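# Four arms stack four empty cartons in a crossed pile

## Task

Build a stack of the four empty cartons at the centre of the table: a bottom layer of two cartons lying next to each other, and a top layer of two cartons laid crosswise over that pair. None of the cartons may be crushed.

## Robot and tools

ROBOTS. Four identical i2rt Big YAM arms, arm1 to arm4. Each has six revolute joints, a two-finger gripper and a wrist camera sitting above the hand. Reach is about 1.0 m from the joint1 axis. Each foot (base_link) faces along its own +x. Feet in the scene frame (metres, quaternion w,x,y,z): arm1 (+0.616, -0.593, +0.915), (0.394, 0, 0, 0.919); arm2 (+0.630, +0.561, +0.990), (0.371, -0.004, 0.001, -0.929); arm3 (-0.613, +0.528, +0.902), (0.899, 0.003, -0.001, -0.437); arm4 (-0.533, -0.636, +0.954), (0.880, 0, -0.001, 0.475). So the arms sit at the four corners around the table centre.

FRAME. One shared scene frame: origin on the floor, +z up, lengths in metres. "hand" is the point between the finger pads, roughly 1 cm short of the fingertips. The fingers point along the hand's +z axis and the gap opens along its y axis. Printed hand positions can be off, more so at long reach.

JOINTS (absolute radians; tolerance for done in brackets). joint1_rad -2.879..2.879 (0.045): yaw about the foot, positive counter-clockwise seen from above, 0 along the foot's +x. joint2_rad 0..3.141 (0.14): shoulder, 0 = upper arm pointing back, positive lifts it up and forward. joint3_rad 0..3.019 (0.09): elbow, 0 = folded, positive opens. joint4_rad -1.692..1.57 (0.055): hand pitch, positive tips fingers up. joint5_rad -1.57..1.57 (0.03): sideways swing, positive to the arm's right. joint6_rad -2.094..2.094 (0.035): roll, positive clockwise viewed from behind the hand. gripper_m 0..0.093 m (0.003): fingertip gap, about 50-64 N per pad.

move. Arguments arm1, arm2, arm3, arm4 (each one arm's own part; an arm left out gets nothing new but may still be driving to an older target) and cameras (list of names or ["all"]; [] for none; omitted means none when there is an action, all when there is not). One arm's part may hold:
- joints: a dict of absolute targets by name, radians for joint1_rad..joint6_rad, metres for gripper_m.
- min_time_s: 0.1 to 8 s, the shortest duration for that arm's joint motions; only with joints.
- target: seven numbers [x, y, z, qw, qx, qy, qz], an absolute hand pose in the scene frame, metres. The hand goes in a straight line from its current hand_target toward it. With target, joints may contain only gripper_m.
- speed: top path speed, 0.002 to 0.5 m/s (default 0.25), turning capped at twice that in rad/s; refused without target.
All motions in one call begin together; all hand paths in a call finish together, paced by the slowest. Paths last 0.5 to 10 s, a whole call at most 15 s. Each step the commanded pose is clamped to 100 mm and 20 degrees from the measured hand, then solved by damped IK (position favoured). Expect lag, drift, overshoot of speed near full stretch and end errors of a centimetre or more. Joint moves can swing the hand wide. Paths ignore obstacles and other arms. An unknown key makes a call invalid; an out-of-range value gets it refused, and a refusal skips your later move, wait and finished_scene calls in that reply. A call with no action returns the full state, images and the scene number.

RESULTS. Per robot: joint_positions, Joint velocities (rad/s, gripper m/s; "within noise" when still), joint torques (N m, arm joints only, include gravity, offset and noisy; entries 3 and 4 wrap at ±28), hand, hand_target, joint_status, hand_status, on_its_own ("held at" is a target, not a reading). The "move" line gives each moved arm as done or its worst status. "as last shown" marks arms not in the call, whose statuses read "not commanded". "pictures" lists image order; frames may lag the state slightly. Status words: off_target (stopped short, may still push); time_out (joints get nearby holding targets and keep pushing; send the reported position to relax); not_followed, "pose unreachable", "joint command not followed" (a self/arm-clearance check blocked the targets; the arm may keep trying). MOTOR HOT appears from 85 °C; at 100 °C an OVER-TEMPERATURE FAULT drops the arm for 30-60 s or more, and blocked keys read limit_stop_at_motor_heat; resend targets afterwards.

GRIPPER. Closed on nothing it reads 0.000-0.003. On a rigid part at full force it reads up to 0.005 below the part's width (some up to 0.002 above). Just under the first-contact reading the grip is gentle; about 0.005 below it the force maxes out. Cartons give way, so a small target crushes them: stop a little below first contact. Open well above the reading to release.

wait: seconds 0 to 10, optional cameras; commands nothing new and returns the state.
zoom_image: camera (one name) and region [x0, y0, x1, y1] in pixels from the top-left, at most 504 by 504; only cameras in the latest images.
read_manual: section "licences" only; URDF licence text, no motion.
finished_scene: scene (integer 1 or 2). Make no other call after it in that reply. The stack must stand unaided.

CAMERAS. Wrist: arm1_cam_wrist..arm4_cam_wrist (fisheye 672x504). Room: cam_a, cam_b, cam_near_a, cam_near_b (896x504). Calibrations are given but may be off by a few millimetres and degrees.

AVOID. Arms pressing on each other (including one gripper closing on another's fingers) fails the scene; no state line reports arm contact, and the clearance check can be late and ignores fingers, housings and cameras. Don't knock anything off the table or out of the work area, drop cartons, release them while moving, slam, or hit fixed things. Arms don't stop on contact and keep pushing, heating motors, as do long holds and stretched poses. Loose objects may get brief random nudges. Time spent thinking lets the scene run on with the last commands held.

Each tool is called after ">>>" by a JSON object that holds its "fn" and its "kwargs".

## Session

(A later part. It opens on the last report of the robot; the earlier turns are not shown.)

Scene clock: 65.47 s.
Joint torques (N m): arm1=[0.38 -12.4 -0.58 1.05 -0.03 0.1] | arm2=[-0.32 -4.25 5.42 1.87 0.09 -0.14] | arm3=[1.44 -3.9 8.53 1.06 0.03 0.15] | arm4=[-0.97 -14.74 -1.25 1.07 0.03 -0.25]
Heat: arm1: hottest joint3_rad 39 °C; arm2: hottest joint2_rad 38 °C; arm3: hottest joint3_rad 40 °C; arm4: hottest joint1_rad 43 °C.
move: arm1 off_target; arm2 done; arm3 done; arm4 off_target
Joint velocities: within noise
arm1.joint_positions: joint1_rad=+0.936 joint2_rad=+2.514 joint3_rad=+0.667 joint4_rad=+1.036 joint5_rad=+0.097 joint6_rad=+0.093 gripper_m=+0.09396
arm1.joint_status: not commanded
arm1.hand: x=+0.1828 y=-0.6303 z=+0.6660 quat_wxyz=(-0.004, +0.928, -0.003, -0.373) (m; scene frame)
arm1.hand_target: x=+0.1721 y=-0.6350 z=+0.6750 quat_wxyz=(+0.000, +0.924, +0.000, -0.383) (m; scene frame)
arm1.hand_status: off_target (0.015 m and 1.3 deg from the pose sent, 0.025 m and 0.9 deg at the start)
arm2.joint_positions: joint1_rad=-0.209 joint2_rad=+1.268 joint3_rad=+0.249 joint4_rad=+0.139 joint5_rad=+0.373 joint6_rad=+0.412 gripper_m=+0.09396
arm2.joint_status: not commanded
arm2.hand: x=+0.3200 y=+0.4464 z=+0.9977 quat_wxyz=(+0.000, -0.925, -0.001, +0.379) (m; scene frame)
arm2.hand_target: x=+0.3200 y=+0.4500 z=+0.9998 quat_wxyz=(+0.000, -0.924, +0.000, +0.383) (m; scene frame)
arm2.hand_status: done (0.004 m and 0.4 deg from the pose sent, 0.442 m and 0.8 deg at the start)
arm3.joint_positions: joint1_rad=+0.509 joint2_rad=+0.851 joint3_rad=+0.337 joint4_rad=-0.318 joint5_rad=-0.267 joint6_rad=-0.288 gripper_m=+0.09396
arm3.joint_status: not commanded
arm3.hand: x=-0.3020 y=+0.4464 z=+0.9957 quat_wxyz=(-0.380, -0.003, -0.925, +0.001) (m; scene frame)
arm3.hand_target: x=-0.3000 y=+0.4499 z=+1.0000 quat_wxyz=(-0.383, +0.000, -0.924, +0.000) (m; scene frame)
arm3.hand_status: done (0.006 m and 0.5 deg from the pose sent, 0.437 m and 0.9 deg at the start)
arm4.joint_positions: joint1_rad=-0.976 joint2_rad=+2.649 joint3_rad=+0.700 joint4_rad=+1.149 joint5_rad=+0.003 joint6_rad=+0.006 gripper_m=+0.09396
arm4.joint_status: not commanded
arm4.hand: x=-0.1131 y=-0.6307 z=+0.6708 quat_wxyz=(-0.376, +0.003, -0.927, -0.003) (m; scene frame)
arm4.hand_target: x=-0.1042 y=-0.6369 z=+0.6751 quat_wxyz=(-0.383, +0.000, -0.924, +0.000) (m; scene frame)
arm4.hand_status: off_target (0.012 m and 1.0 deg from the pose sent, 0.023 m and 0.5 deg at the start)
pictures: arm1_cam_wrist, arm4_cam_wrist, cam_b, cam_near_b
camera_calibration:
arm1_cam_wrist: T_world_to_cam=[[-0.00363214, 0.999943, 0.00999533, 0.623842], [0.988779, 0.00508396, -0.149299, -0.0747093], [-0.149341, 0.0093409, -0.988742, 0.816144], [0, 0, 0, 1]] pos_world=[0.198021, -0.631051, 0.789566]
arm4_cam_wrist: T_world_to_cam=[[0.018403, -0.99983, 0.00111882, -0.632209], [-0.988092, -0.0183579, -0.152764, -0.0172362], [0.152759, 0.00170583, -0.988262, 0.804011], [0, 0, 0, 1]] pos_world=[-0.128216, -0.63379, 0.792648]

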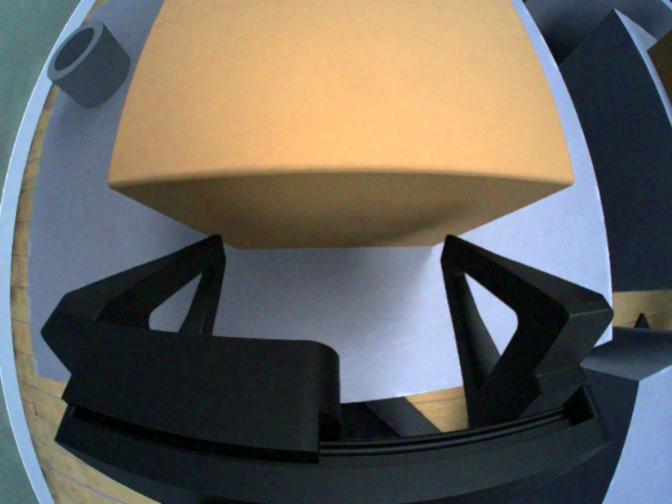

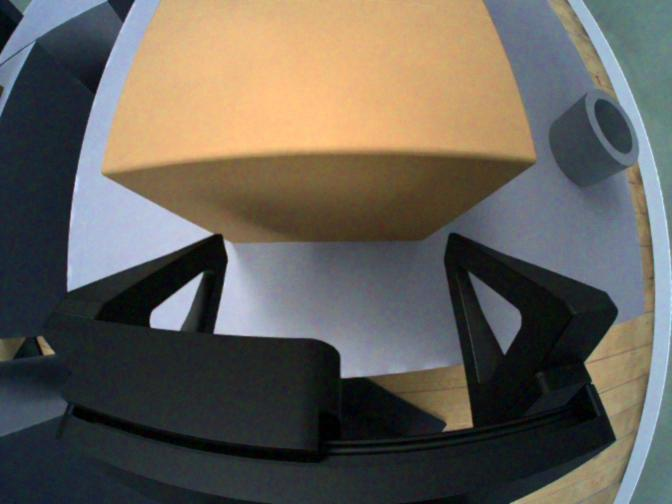

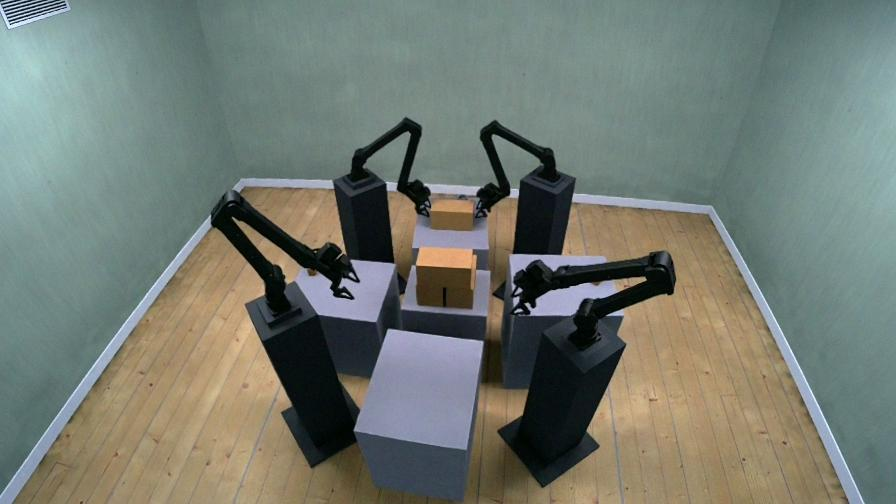

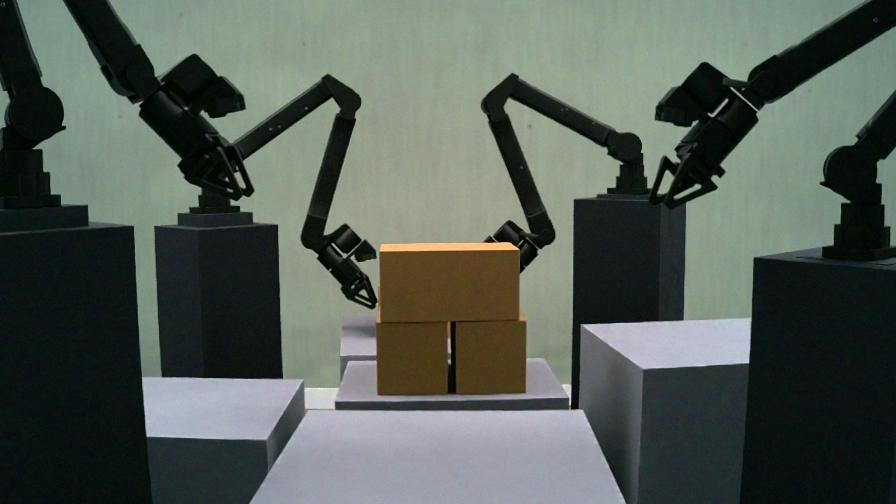

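>>> {"fn": "move", "kwargs": {"arm1": {"target":[0.128,-0.635,0.69,0,0.9239,0,-0.3827],"speed":0.1}, "arm4": {"target":[-0.06,-0.637,0.69,0.3827,0,0.9239,0],"speed":0.1}, "cameras": ["arm1_cam_wrist","arm4_cam_wrist"]}}

>>> {"fn": "move", "kwargs": {"arm1": {"target":[0.128,-0.635,0.90,0,0.9239,0,-0.3827],"speed":0.12}, "arm4": {"target":[-0.06,-0.637,0.90,0.3827,0,0.9239,0],"speed":0.12}, "cameras": ["arm1_cam_wrist","arm4_cam_wrist","cam_near_a","cam_a"]}}

Scene clock: 67.47 s.
Joint torques (N m): arm1=[-0.97 -13.92 2.69 1.54 -0.06 0.03] | arm2=[0.21 -4.54 5.42 1.94 0.08 -0.17] | arm3=[1.38 -3.84 8.54 1.05 0.03 0.21] | arm4=[-1.03 -16.67 2.54 1.47 0.07 -0.26]
Heat: arm1: hottest joint3_rad 39 °C; arm2: hottest joint2_rad 38 °C; arm3: hottest joint3_rad 40 °C; arm4: hottest joint1_rad 43 °C.
move: arm1 off_target; arm4 off_target
Joint velocities: within noise
arm1.joint_positions: joint1_rad=+0.936 joint2_rad=+2.450 joint3_rad=+0.701 joint4_rad=+0.869 joint5_rad=+0.087 joint6_rad=+0.089 gripper_m=+0.09396
arm1.joint_status: not commanded
arm1.hand: x=+0.1708 y=-0.6336 z=+0.6680 quat_wxyz=(-0.004, +0.940, +0.002, -0.341) (m; scene frame)
arm1.hand_target: x=+0.1296 y=-0.6347 z=+0.6918 quat_wxyz=(+0.000, +0.924, +0.000, -0.383) (m; scene frame)
arm1.hand_status: off_target (0.048 m and 5.2 deg from the pose sent, 0.060 m and 1.3 deg at the start)
arm2, arm3: as last shown
arm2.joint_positions: joint1_rad=-0.209 joint2_rad=+1.268 joint3_rad=+0.249 joint4_rad=+0.139 joint5_rad=+0.373 joint6_rad=+0.411 gripper_m=+0.09396
arm2.hand: x=+0.3200 y=+0.4464 z=+0.9977 quat_wxyz=(+0.001, -0.925, -0.001, +0.379) (m; scene frame)
arm3.joint_positions: joint1_rad=+0.509 joint2_rad=+0.851 joint3_rad=+0.337 joint4_rad=-0.318 joint5_rad=-0.266 joint6_rad=-0.288 gripper_m=+0.09396
arm4.joint_positions: joint1_rad=-0.977 joint2_rad=+2.577 joint3_rad=+0.725 joint4_rad=+0.983 joint5_rad=+0.003 joint6_rad=+0.006 gripper_m=+0.09396
arm4.joint_status: not commanded
arm4.hand: x=-0.1003 y=-0.6309 z=+0.6733 quat_wxyz=(-0.344, +0.003, -0.939, -0.003) (m; scene frame)
arm4.hand_target: x=-0.0614 y=-0.6373 z=+0.6918 quat_wxyz=(-0.383, +0.000, -0.924, +0.001) (m; scene frame)
arm4.hand_status: off_target (0.044 m and 4.8 deg from the pose sent, 0.057 m and 1.0 deg at the start)
pictures: arm1_cam_wrist, arm4_cam_wrist
camera_calibration:
arm1_cam_wrist: T_world_to_cam=[[-0.0141677, 0.999809, 0.0134443, 0.626471], [0.996631, 0.0152065, -0.0805956, -0.103298], [-0.0807847, 0.0122572, -0.996656, 0.811743], [0, 0, 0, 1]] pos_world=[0.177402, -0.63473, 0.792281]
arm4_cam_wrist: T_world_to_cam=[[0.0178508, -0.99984, 0.000905194, -0.632601], [-0.996281, -0.0178636, -0.0842958, -0.0508444], [0.0842985, 0.00060292, -0.99644, 0.802348], [0, 0, 0, 1]] pos_world=[-0.107, -0.633892, 0.795779]

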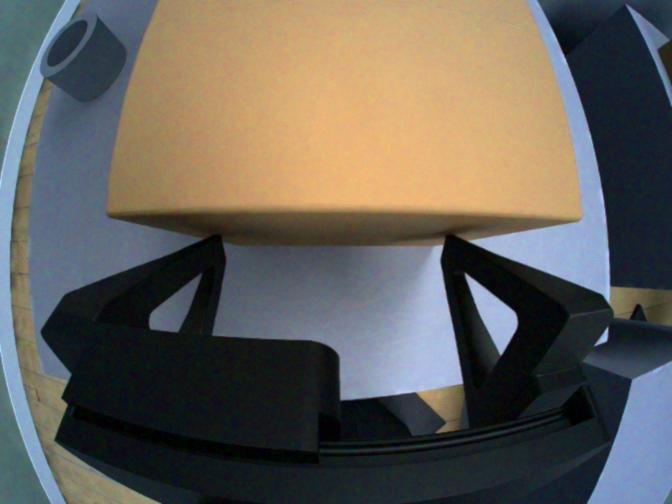

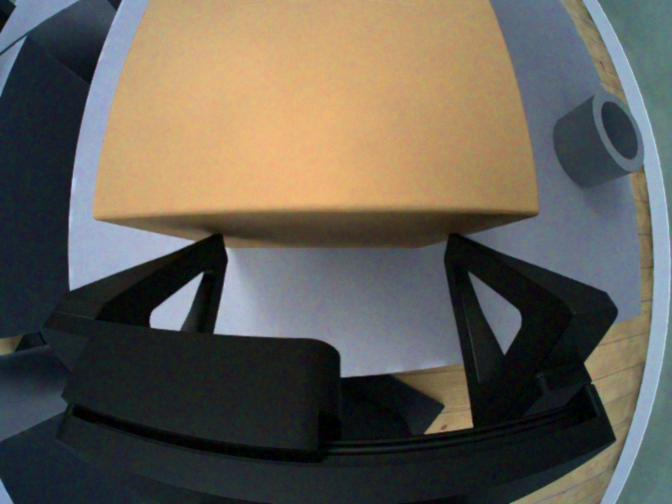

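Scene clock: 69.93 s.
Joint torques (N m): arm1=[-0.91 -12.22 7.1 2.47 0 0.02] | arm2=[-0.15 -4.42 5.45 2.07 0.09 -0.1] | arm3=[1.49 -3.84 8.55 1.05 0.03 0.2] | arm4=[-0.79 -14.68 7.39 2.44 0.1 -0.23]
Heat: arm1: hottest joint3_rad 39 °C; arm2: hottest joint2_rad 38 °C; arm3: hottest joint3_rad 40 °C; arm4: hottest joint1_rad 43 °C.
move: arm1 off_target; arm4 off_target
Joint velocities: within noise
arm1.joint_positions: joint1_rad=+0.936 joint2_rad=+1.733 joint3_rad=+0.552 joint4_rad=+0.258 joint5_rad=+0.086 joint6_rad=+0.090 gripper_m=+0.09396
arm1.joint_status: not commanded
arm1.hand: x=+0.1728 y=-0.6333 z=+0.8578 quat_wxyz=(-0.006, +0.947, +0.003, -0.321) (m; scene frame)
arm1.hand_target: x=+0.1312 y=-0.6345 z=+0.9013 quat_wxyz=(-0.001, +0.924, +0.000, -0.383) (m; scene frame)
arm1.hand_status: off_target (0.062 m and 7.6 deg from the pose sent, 0.236 m and 5.2 deg at the start)
arm2, arm3: as last shown
arm4.joint_positions: joint1_rad=-0.978 joint2_rad=+1.837 joint3_rad=+0.508 joint4_rad=+0.428 joint5_rad=+0.003 joint6_rad=+0.005 gripper_m=+0.09396
arm4.joint_status: not commanded
arm4.hand: x=-0.0996 y=-0.6317 z=+0.8671 quat_wxyz=(-0.330, +0.003, -0.944, -0.002) (m; scene frame)
arm4.hand_target: x=-0.0622 y=-0.6372 z=+0.9011 quat_wxyz=(-0.383, +0.000, -0.924, +0.001) (m; scene frame)
arm4.hand_status: off_target (0.052 m and 6.5 deg from the pose sent, 0.230 m and 4.8 deg at the start)
pictures: arm1_cam_wrist, arm4_cam_wrist, cam_a, cam_near_a
camera_calibration:
arm1_cam_wrist: T_world_to_cam=[[-0.0143982, 0.999755, 0.0168284, 0.62075], [0.999143, 0.0150385, -0.0385616, -0.126673], [-0.0388052, 0.0162588, -0.999115, 0.998468], [0, 0, 0, 1]] pos_world=[0.174248, -0.634926, 0.982253]
arm4_cam_wrist: T_world_to_cam=[[0.0173272, -0.999849, 0.0012408, -0.633949], [-0.998379, -0.017369, -0.0541937, -0.059795], [0.054207, -0.000299762, -0.99853, 0.993712], [0, 0, 0, 1]] pos_world=[-0.10258, -0.634594, 0.989797]

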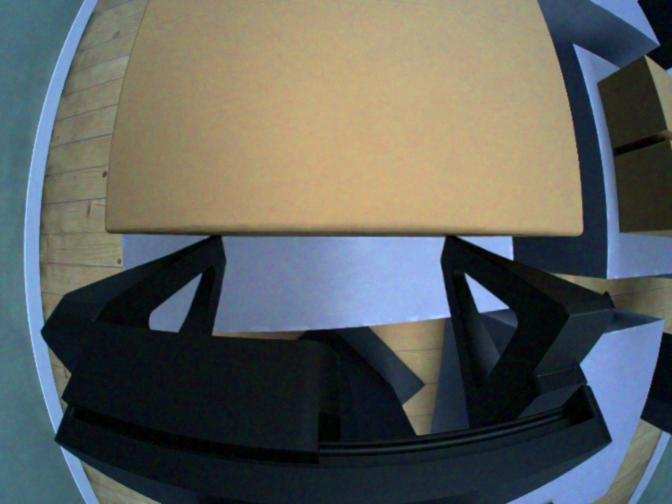

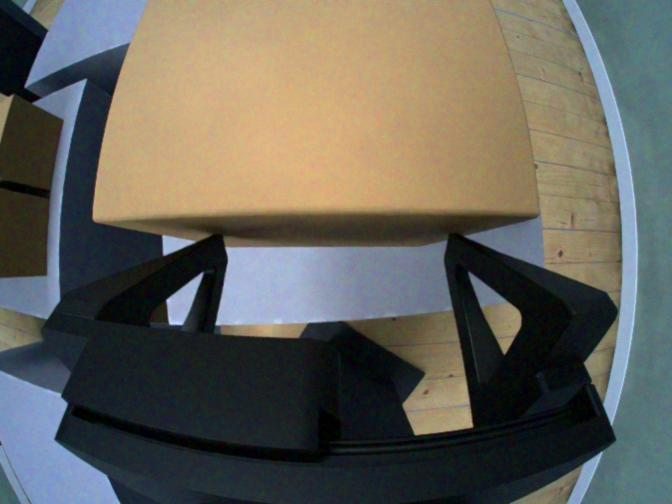

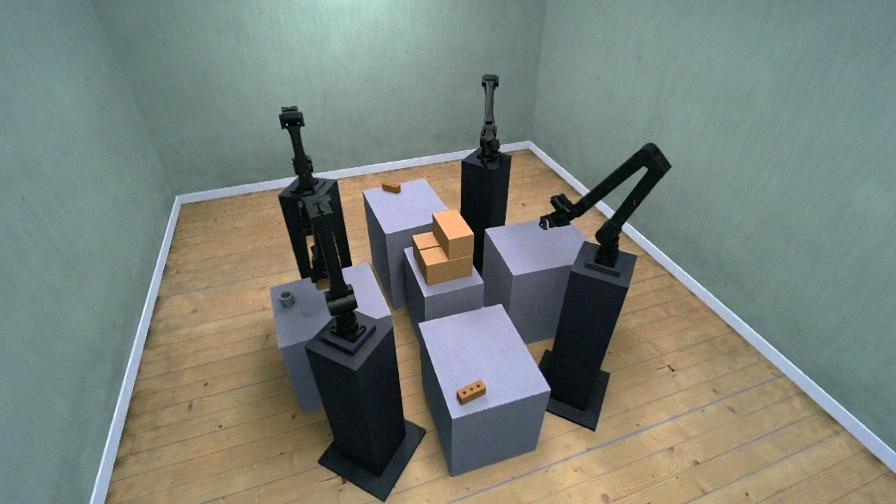

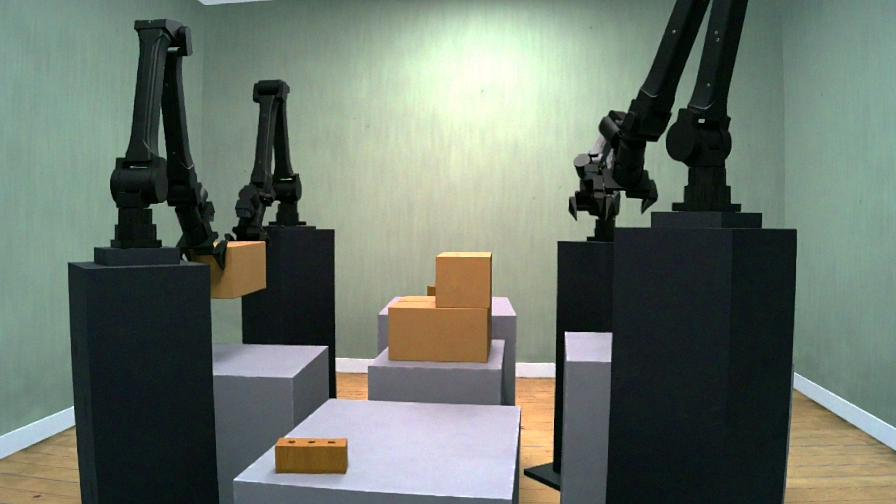

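>>> {"fn": "move", "kwargs": {"arm1": {"target":[0.118,-0.42,0.945,0,0.9239,0,-0.3827],"speed":0.1}, "arm4": {"target":[-0.07,-0.42,0.945,0.3827,0,0.9239,0],"speed":0.1}, "cameras": ["arm1_cam_wrist","arm4_cam_wrist","cam_near_a"]}}

>>> {"fn": "move", "kwargs": {"arm1": {"target":[0.108,-0.2,0.955,0,0.9239,0,-0.3827],"speed":0.1}, "arm4": {"target":[-0.08,-0.2,0.955,0.3827,0,0.9239,0],"speed":0.1}, "cameras": ["arm1_cam_wrist","arm4_cam_wrist","cam_near_a"]}}

Scene clock: 73.70 s.
Joint torques (N m): arm1=[-0.85 -10.17 10.92 1.78 -0.39 0.15] | arm2=[0.26 -4.78 5.52 1.87 0.09 -0.08] | arm3=[1.38 -3.84 8.53 1.02 0.03 0.21] | arm4=[0.09 -13.16 12.46 1.66 0.74 -0.11]
Heat: arm1: hottest joint3_rad 39 °C; arm2: hottest joint2_rad 37 °C; arm3: hottest joint3_rad 40 °C; arm4: hottest joint1_rad 42 °C.
move: arm1 off_target; arm4 off_target
Joint velocities: within noise
arm1.joint_positions: joint1_rad=+0.386 joint2_rad=+1.647 joint3_rad=+0.669 joint4_rad=+0.025 joint5_rad=-0.292 joint6_rad=-0.323 gripper_m=+0.09396
arm1.joint_status: not commanded
arm1.hand: x=+0.1658 y=-0.4441 z=+0.9049 quat_wxyz=(+0.020, +0.943, -0.004, -0.331) (m; scene frame)
arm1.hand_target: x=+0.1231 y=-0.4217 z=+0.9482 quat_wxyz=(+0.000, +0.924, +0.000, -0.383) (m; scene frame)
arm1.hand_status: off_target (0.067 m and 6.8 deg from the pose sent, 0.237 m and 7.6 deg at the start)
arm2, arm3: as last shown
arm4.joint_positions: joint1_rad=-0.421 joint2_rad=+1.734 joint3_rad=+0.640 joint4_rad=+0.117 joint5_rad=+0.380 joint6_rad=+0.420 gripper_m=+0.09396
arm4.joint_status: not commanded
arm4.hand: x=-0.1122 y=-0.4442 z=+0.9129 quat_wxyz=(-0.339, +0.015, -0.940, +0.022) (m; scene frame)
arm4.hand_target: x=-0.0737 y=-0.4218 z=+0.9476 quat_wxyz=(-0.383, +0.000, -0.924, +0.000) (m; scene frame)
arm4.hand_status: off_target (0.058 m and 6.1 deg from the pose sent, 0.227 m and 6.5 deg at the start)
pictures: arm1_cam_wrist, arm4_cam_wrist, cam_near_a
camera_calibration:
arm1_cam_wrist: T_world_to_cam=[[-0.018588, 0.99919, -0.0356977, 0.478617], [0.998026, 0.0164003, -0.0606285, -0.0998892], [-0.0599939, -0.0367542, -0.997522, 1.02072], [0, 0, 0, 1]] pos_world=[0.169825, -0.439076, 1.02922]
arm4_cam_wrist: T_world_to_cam=[[0.0236944, -0.99818, 0.055447, -0.494261], [-0.996906, -0.0277493, -0.073543, -0.0534137], [0.0749478, -0.0535329, -0.995749, 1.01636], [0, 0, 0, 1]] pos_world=[-0.117711, -0.440435, 1.03551]

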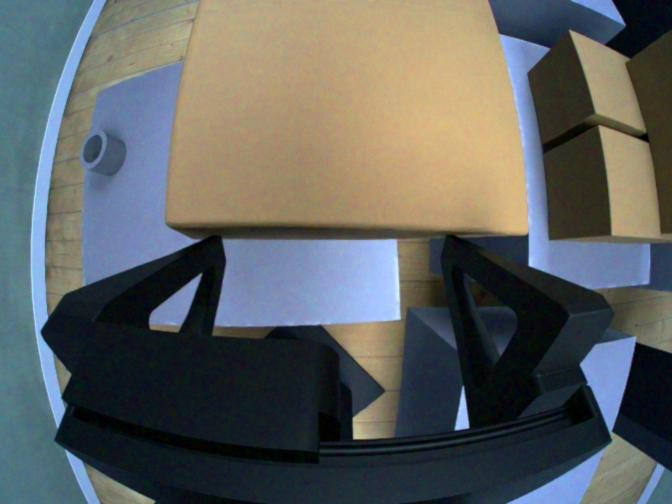

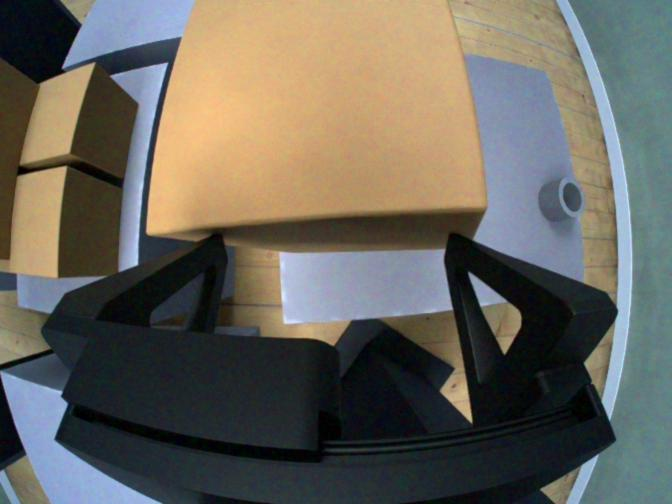

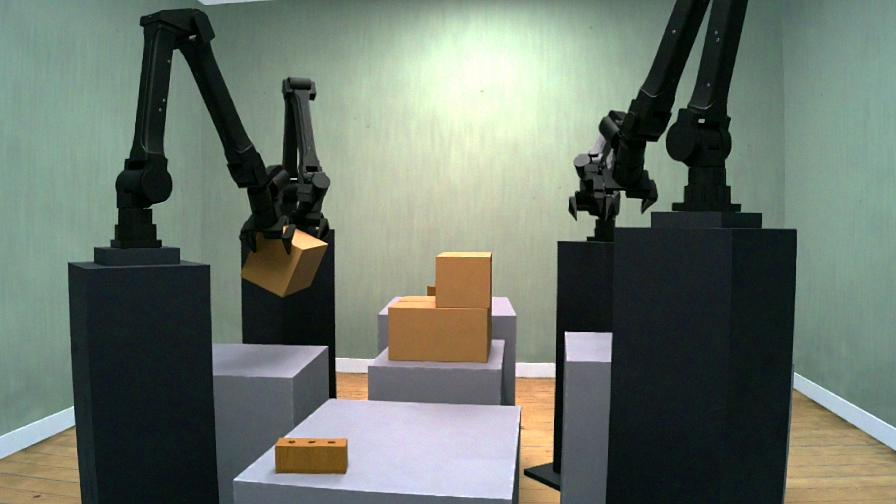

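Scene clock: 76.63 s.
Joint torques (N m): arm1=[1.38 -13.33 13.07 1.84 -0.97 0.37] | arm2=[-0.32 -4.42 5.34 1.76 0.06 -0.1] | arm3=[1.38 -3.9 8.54 1.06 0.03 0.21] | arm4=[-2.08 -15.74 14.78 1.42 1.18 -0.39]
Heat: arm1: hottest joint3_rad 40 °C; arm2: hottest joint2_rad 37 °C; arm3: hottest joint3_rad 40 °C; arm4: hottest joint1_rad 42 °C.
move: arm1 off_target; arm4 off_target
Joint velocities: within noise
arm1.joint_positions: joint1_rad=-0.004 joint2_rad=+1.889 joint3_rad=+1.096 joint4_rad=-0.300 joint5_rad=-0.510 joint6_rad=-0.659 gripper_m=+0.09396
arm1.joint_status: not commanded
arm1.hand: x=+0.1584 y=-0.2316 z=+0.9107 quat_wxyz=(+0.028, +0.942, -0.014, -0.334) (m; scene frame)
arm1.hand_target: x=+0.1137 y=-0.2051 z=+0.9590 quat_wxyz=(+0.001, +0.924, +0.001, -0.383) (m; scene frame)
arm1.hand_status: off_target (0.074 m and 6.9 deg from the pose sent, 0.256 m and 6.8 deg at the start)
arm2, arm3: as last shown
arm4.joint_positions: joint1_rad=-0.034 joint2_rad=+1.942 joint3_rad=+1.114 joint4_rad=-0.276 joint5_rad=+0.582 joint6_rad=+0.777 gripper_m=+0.09396
arm4.joint_status: not commanded
arm4.hand: x=-0.1201 y=-0.2183 z=+0.9359 quat_wxyz=(-0.356, +0.017, -0.934, +0.011) (m; scene frame)
arm4.hand_target: x=-0.0825 y=-0.2033 z=+0.9571 quat_wxyz=(-0.383, +0.000, -0.924, +0.000) (m; scene frame)
arm4.hand_status: off_target (0.048 m and 4.0 deg from the pose sent, 0.250 m and 6.1 deg at the start)
pictures: arm1_cam_wrist, arm4_cam_wrist, cam_near_a
camera_calibration:
arm1_cam_wrist: T_world_to_cam=[[-0.00572383, 0.99826, -0.05868, 0.285093], [0.997662, 0.00170402, -0.0683263, -0.0920476], [-0.0681074, -0.0589339, -0.995936, 1.02855], [0, 0, 0, 1]] pos_world=[0.163516, -0.223824, 1.03481]
arm4_cam_wrist: T_world_to_cam=[[0.0343049, -0.998707, 0.0375044, -0.252038], [-0.993194, -0.0382467, -0.110009, -0.0210911], [0.111301, -0.0334754, -0.993223, 1.05829], [0, 0, 0, 1]] pos_world=[-0.13009, -0.217093, 1.05825]

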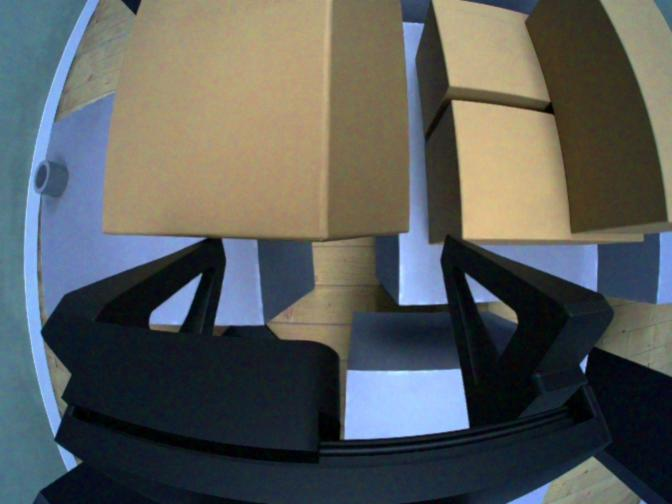

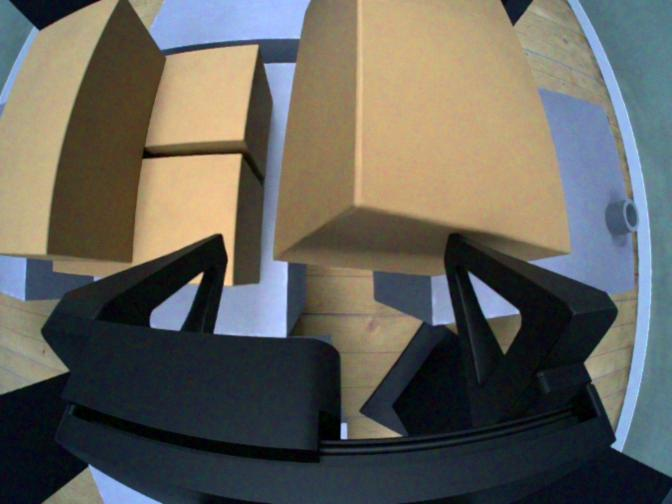

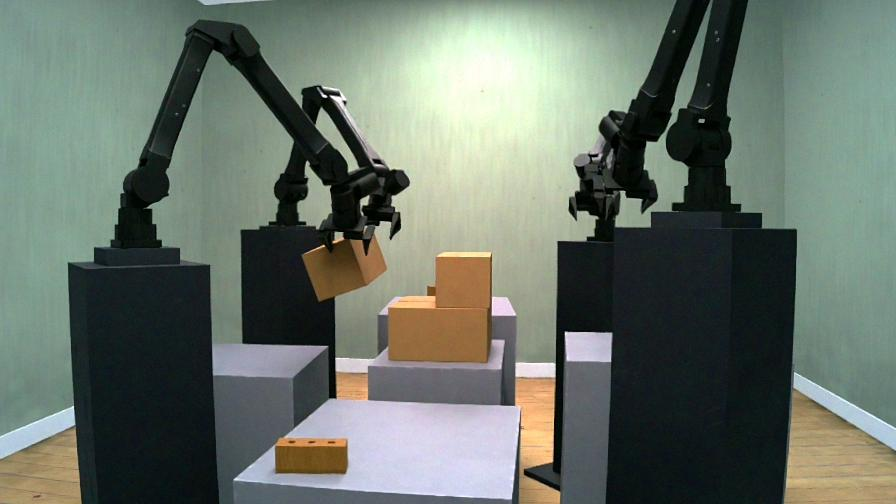

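>>> {"fn": "move", "kwargs": {"arm1": {"target":[0.078,-0.2,0.98,0,0.9239,0,-0.3827],"speed":0.05}, "arm4": {"target":[-0.05,-0.2,0.97,0.3827,0,0.9239,0],"speed":0.05}, "cameras": ["arm1_cam_wrist","arm4_cam_wrist","cam_near_a"]}}

>>> {"fn": "move", "kwargs": {"arm1": {"target":[0.078,-0.08,0.98,0,0.9239,0,-0.3827],"speed":0.05}, "arm4": {"target":[-0.05,-0.08,0.97,0.3827,0,0.9239,0],"speed":0.05}, "cameras": ["arm1_cam_wrist","arm4_cam_wrist","cam_near_a"]}}

Scene clock: 83.07 s.
Joint torques (N m): arm1=[4.07 -14.56 14.27 2.45 -1.02 0.62] | arm2=[0.15 -4.78 5.27 1.76 0.09 -0.11] | arm3=[1.49 -3.9 8.54 1.05 0.03 0.21] | arm4=[-5.07 -15.74 15.91 1.87 1.37 -0.7]
Heat: arm1: hottest joint3_rad 44 °C; arm2: hottest joint2_rad 37 °C; arm3: hottest joint3_rad 40 °C; arm4: hottest joint1_rad 42 °C.
move: arm1 off_target; arm4 off_target
Joint velocities: within noise
arm1.joint_positions: joint1_rad=-0.004 joint2_rad=+1.889 joint3_rad=+1.117 joint4_rad=-0.359 joint5_rad=-0.498 joint6_rad=-0.659 gripper_m=+0.09396
arm1.joint_status: not commanded
arm1.hand: x=+0.1611 y=-0.2316 z=+0.9115 quat_wxyz=(+0.037, +0.947, -0.020, -0.318) (m; scene frame)
arm1.hand_target: x=+0.0963 y=-0.2125 z=+0.9788 quat_wxyz=(+0.003, +0.923, +0.002, -0.384) (m; scene frame)
arm1.hand_status: off_target (0.112 m and 9.3 deg from the pose sent, 0.111 m and 6.9 deg at the start; pose on its path clipped on 23 of 42 steps)
arm2, arm3: as last shown
arm4.joint_positions: joint1_rad=-0.034 joint2_rad=+1.942 joint3_rad=+1.157 joint4_rad=-0.313 joint5_rad=+0.557 joint6_rad=+0.766 gripper_m=+0.09396
arm4.joint_status: not commanded
arm4.hand: x=-0.1149 y=-0.2046 z=+0.9459 quat_wxyz=(-0.350, +0.025, -0.936, +0.003) (m; scene frame)
arm4.hand_target: x=-0.0549 y=-0.2063 z=+0.9731 quat_wxyz=(-0.383, -0.001, -0.924, +0.002) (m; scene frame)
arm4.hand_status: off_target (0.069 m and 4.9 deg from the pose sent, 0.080 m and 4.0 deg at the start)
pictures: arm1_cam_wrist, arm4_cam_wrist, cam_near_a
camera_calibration:
arm1_cam_wrist: T_world_to_cam=[[0.00221458, 0.996856, -0.0791985, 0.302217], [0.999432, -0.00486978, -0.0333485, -0.128303], [-0.0336293, -0.0790797, -0.996301, 1.01969], [0, 0, 0, 1]] pos_world=[0.161852, -0.221255, 1.03557]
arm4_cam_wrist: T_world_to_cam=[[0.0546463, -0.998149, 0.0266863, -0.226182], [-0.993738, -0.0569745, -0.096113, -0.031286], [0.0974555, -0.021267, -0.995013, 1.07074], [0, 0, 0, 1]] pos_world=[-0.12308, -0.204774, 1.06843]

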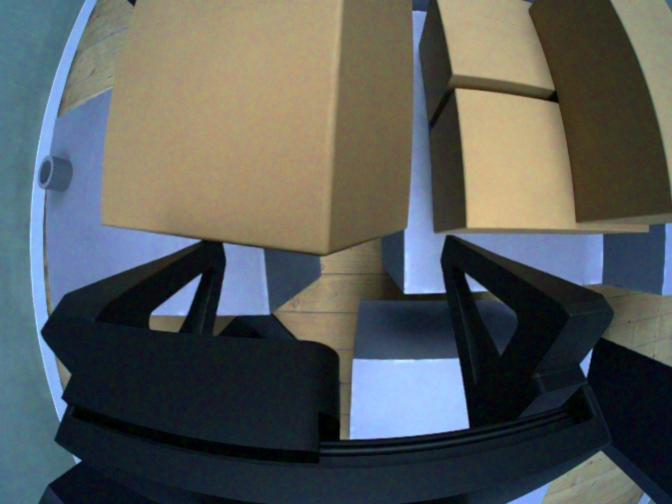

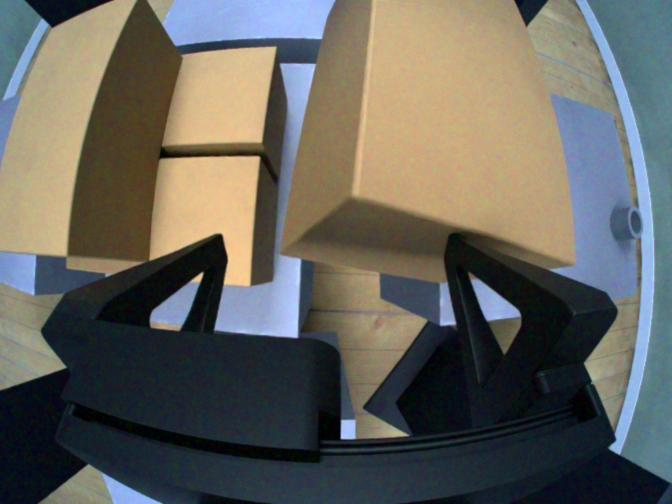

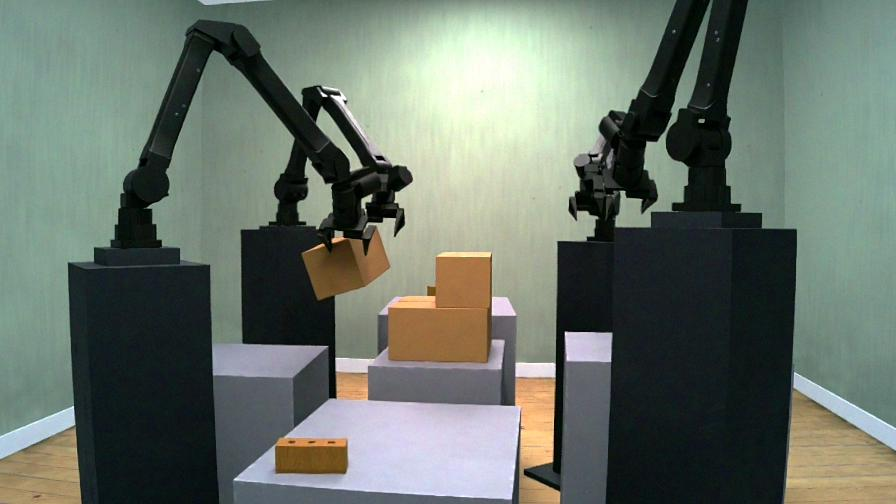

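Scene clock: 86.70 s.
Joint torques (N m): arm1=[0.21 -16.73 15.12 1.96 -1 0.47] | arm2=[-0.26 -3.66 5.38 2.02 0.07 -0.08] | arm3=[1.49 -3.78 8.51 1.06 0.03 0.21] | arm4=[-4.42 -17.96 13.49 0.7 1.43 -0.29]
Heat: arm1: hottest joint3_rad 45 °C; arm2: hottest joint2_rad 37 °C; arm3: hottest joint3_rad 40 °C; arm4: hottest joint1_rad 42 °C.
move: arm1 off_target; arm4 off_target
Joint velocities: within noise
arm1.joint_positions: joint1_rad=-0.090 joint2_rad=+2.066 joint3_rad=+1.356 joint4_rad=-0.487 joint5_rad=-0.567 joint6_rad=-0.769 gripper_m=+0.09396
arm1.joint_status: not commanded
arm1.hand: x=+0.1500 y=-0.1557 z=+0.8917 quat_wxyz=(+0.053, +0.945, -0.010, -0.324) (m; scene frame)
arm1.hand_target: x=+0.1064 y=-0.1096 z=+0.9628 quat_wxyz=(+0.001, +0.923, +0.002, -0.384) (m; scene frame)
arm1.hand_status: off_target (0.137 m and 9.4 deg from the pose sent, 0.186 m and 9.2 deg at the start; pose on its path clipped on 102 of 109 steps)
arm2, arm3: as last shown
arm4.joint_positions: joint1_rad=+0.071 joint2_rad=+2.133 joint3_rad=+1.596 joint4_rad=-0.529 joint5_rad=+0.609 joint6_rad=+0.845 gripper_m=+0.09396
arm4.joint_status: not commanded
arm4.hand: x=-0.0974 y=-0.0614 z=+0.9847 quat_wxyz=(-0.375, +0.025, -0.926, -0.027) (m; scene frame)
arm4.hand_target: x=-0.0533 y=-0.0833 z=+0.9709 quat_wxyz=(-0.382, +0.000, -0.924, +0.000) (m; scene frame)
arm4.hand_status: off_target (0.053 m and 4.3 deg from the pose sent, 0.143 m and 4.9 deg at the start)
pictures: arm1_cam_wrist, arm4_cam_wrist, cam_near_a
camera_calibration:
arm1_cam_wrist: T_world_to_cam=[[-0.0280951, 0.994377, -0.102108, 0.24959], [0.998583, 0.0233022, -0.0478334, -0.100135], [-0.0451851, -0.103307, -0.993623, 1.00114], [0, 0, 0, 1]] pos_world=[0.152242, -0.142428, 1.01545]
arm4_cam_wrist: T_world_to_cam=[[0.0772576, -0.996675, -0.0258893, -0.0311033], [-0.985575, -0.0724238, -0.152963, 0.0537816], [0.150579, 0.0373334, -0.987893, 1.11233], [0, 0, 0, 1]] pos_world=[-0.112086, -0.068632, 1.10629]

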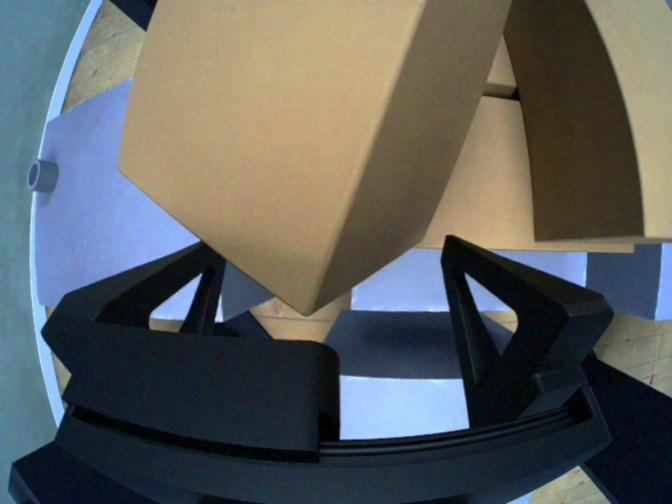

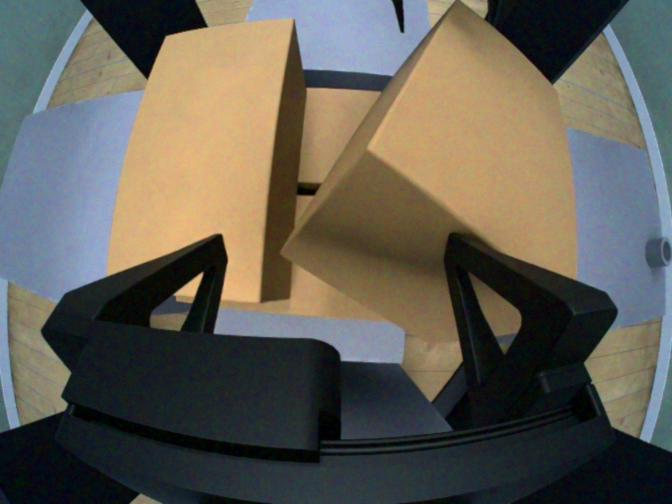

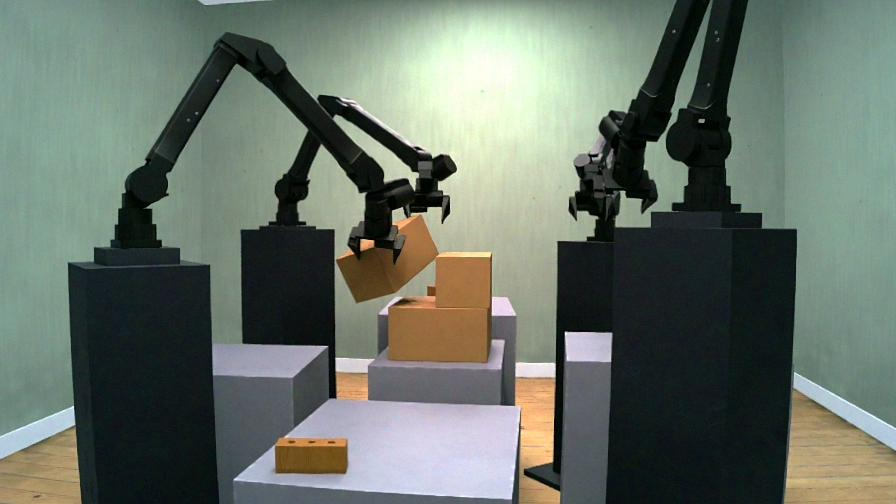

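>>> {"fn": "move", "kwargs": {"arm1": {"target":[0.11,-0.55,0.95,0,0.9239,0,-0.3827],"speed":0.12}, "arm4": {"target":[-0.06,-0.55,0.95,0.3827,0,0.9239,0],"speed":0.12}, "cameras": ["arm1_cam_wrist","arm4_cam_wrist","cam_near_a"]}}

Scene clock: 95.70 s.
Joint torques (N m): arm1=[1.03 -12.16 8.43 4.33 0.08 0.56] | arm2=[-0.73 -4.72 5.37 1.91 0.09 -0.09] | arm3=[1.49 -3.9 8.54 1.03 0.03 0.21] | arm4=[-0.67 -13.51 8.91 3.75 0.05 -0.66]
Heat: arm1: hottest joint3_rad 46 °C; arm2: hottest joint6_rad 37 °C; arm3: hottest joint3_rad 40 °C; arm4: hottest joint1_rad 42 °C.
move: arm1 off_target; arm4 off_target
Joint velocities: within noise
arm1.joint_positions: joint1_rad=+0.684 joint2_rad=+1.611 joint3_rad=+0.622 joint4_rad=+0.007 joint5_rad=-0.089 joint6_rad=-0.133 gripper_m=+0.09396
arm1.joint_status: not commanded
arm1.hand: x=+0.1652 y=-0.5509 z=+0.8963 quat_wxyz=(+0.005, +0.956, +0.016, -0.293) (m; scene frame)
arm1.hand_target: x=+0.1158 y=-0.5508 z=+0.9530 quat_wxyz=(+0.003, +0.924, +0.001, -0.382) (m; scene frame)
arm1.hand_status: off_target (0.077 m and 11.1 deg from the pose sent, 0.401 m and 9.4 deg at the start)
arm2, arm3: as last shown
arm4.joint_positions: joint1_rad=-0.732 joint2_rad=+1.672 joint3_rad=+0.551 joint4_rad=+0.170 joint5_rad=+0.186 joint6_rad=+0.227 gripper_m=+0.09396
arm4.joint_status: not commanded
arm4.hand: x=-0.1023 y=-0.5561 z=+0.9115 quat_wxyz=(-0.317, -0.013, -0.948, +0.012) (m; scene frame)
arm4.hand_target: x=-0.0631 y=-0.5509 z=+0.9517 quat_wxyz=(-0.382, -0.001, -0.924, +0.003) (m; scene frame)
arm4.hand_status: off_target (0.058 m and 8.3 deg from the pose sent, 0.491 m and 4.3 deg at the start)
pictures: arm1_cam_wrist, arm4_cam_wrist, cam_near_a
camera_calibration:
arm1_cam_wrist: T_world_to_cam=[[-0.0467754, 0.998903, 0.00218682, 0.555702], [0.998716, 0.0467238, 0.0195629, -0.15342], [0.0194392, 0.00309907, -0.999806, 1.01907], [0, 0, 0, 1]] pos_world=[0.159406, -0.551083, 1.02066]
arm4_cam_wrist: T_world_to_cam=[[-0.0223173, -0.999601, 0.0173168, -0.576974], [-0.999386, 0.0218377, -0.0274116, -0.0614638], [0.0270225, -0.0179179, -0.999474, 1.02648], [0, 0, 0, 1]] pos_world=[-0.102041, -0.557009, 1.03425]

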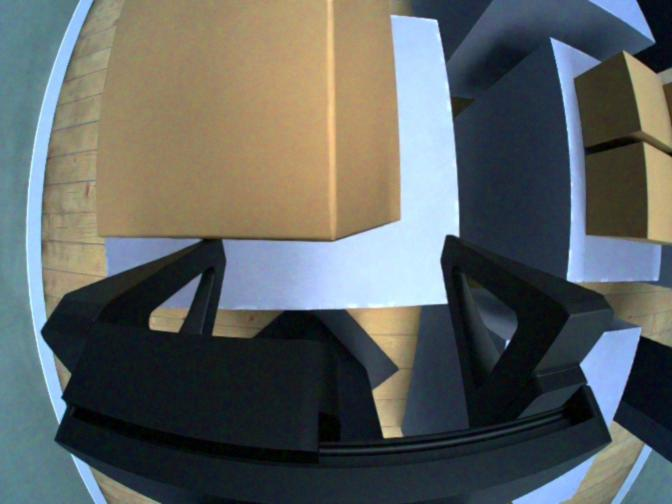

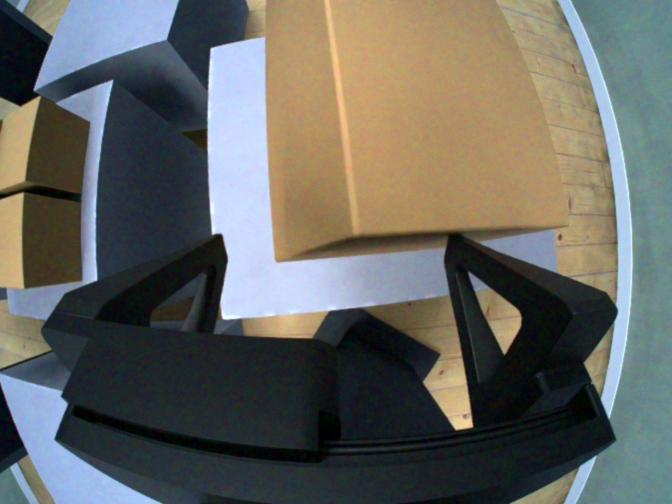

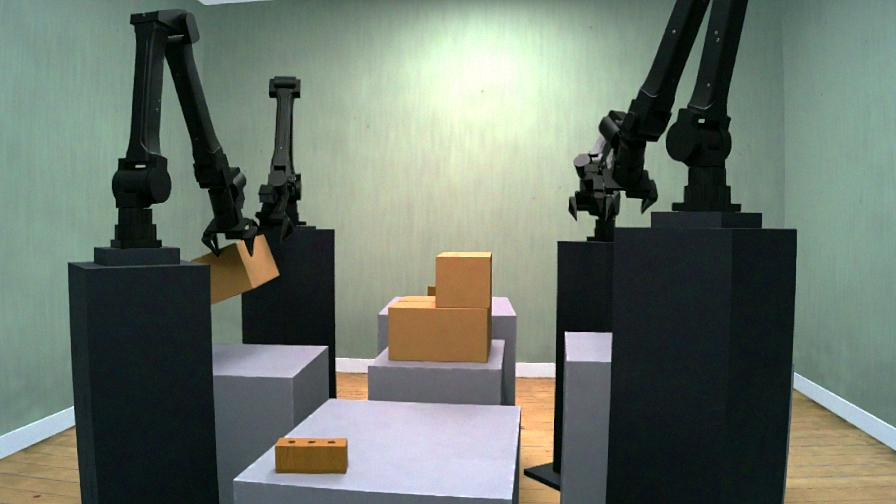

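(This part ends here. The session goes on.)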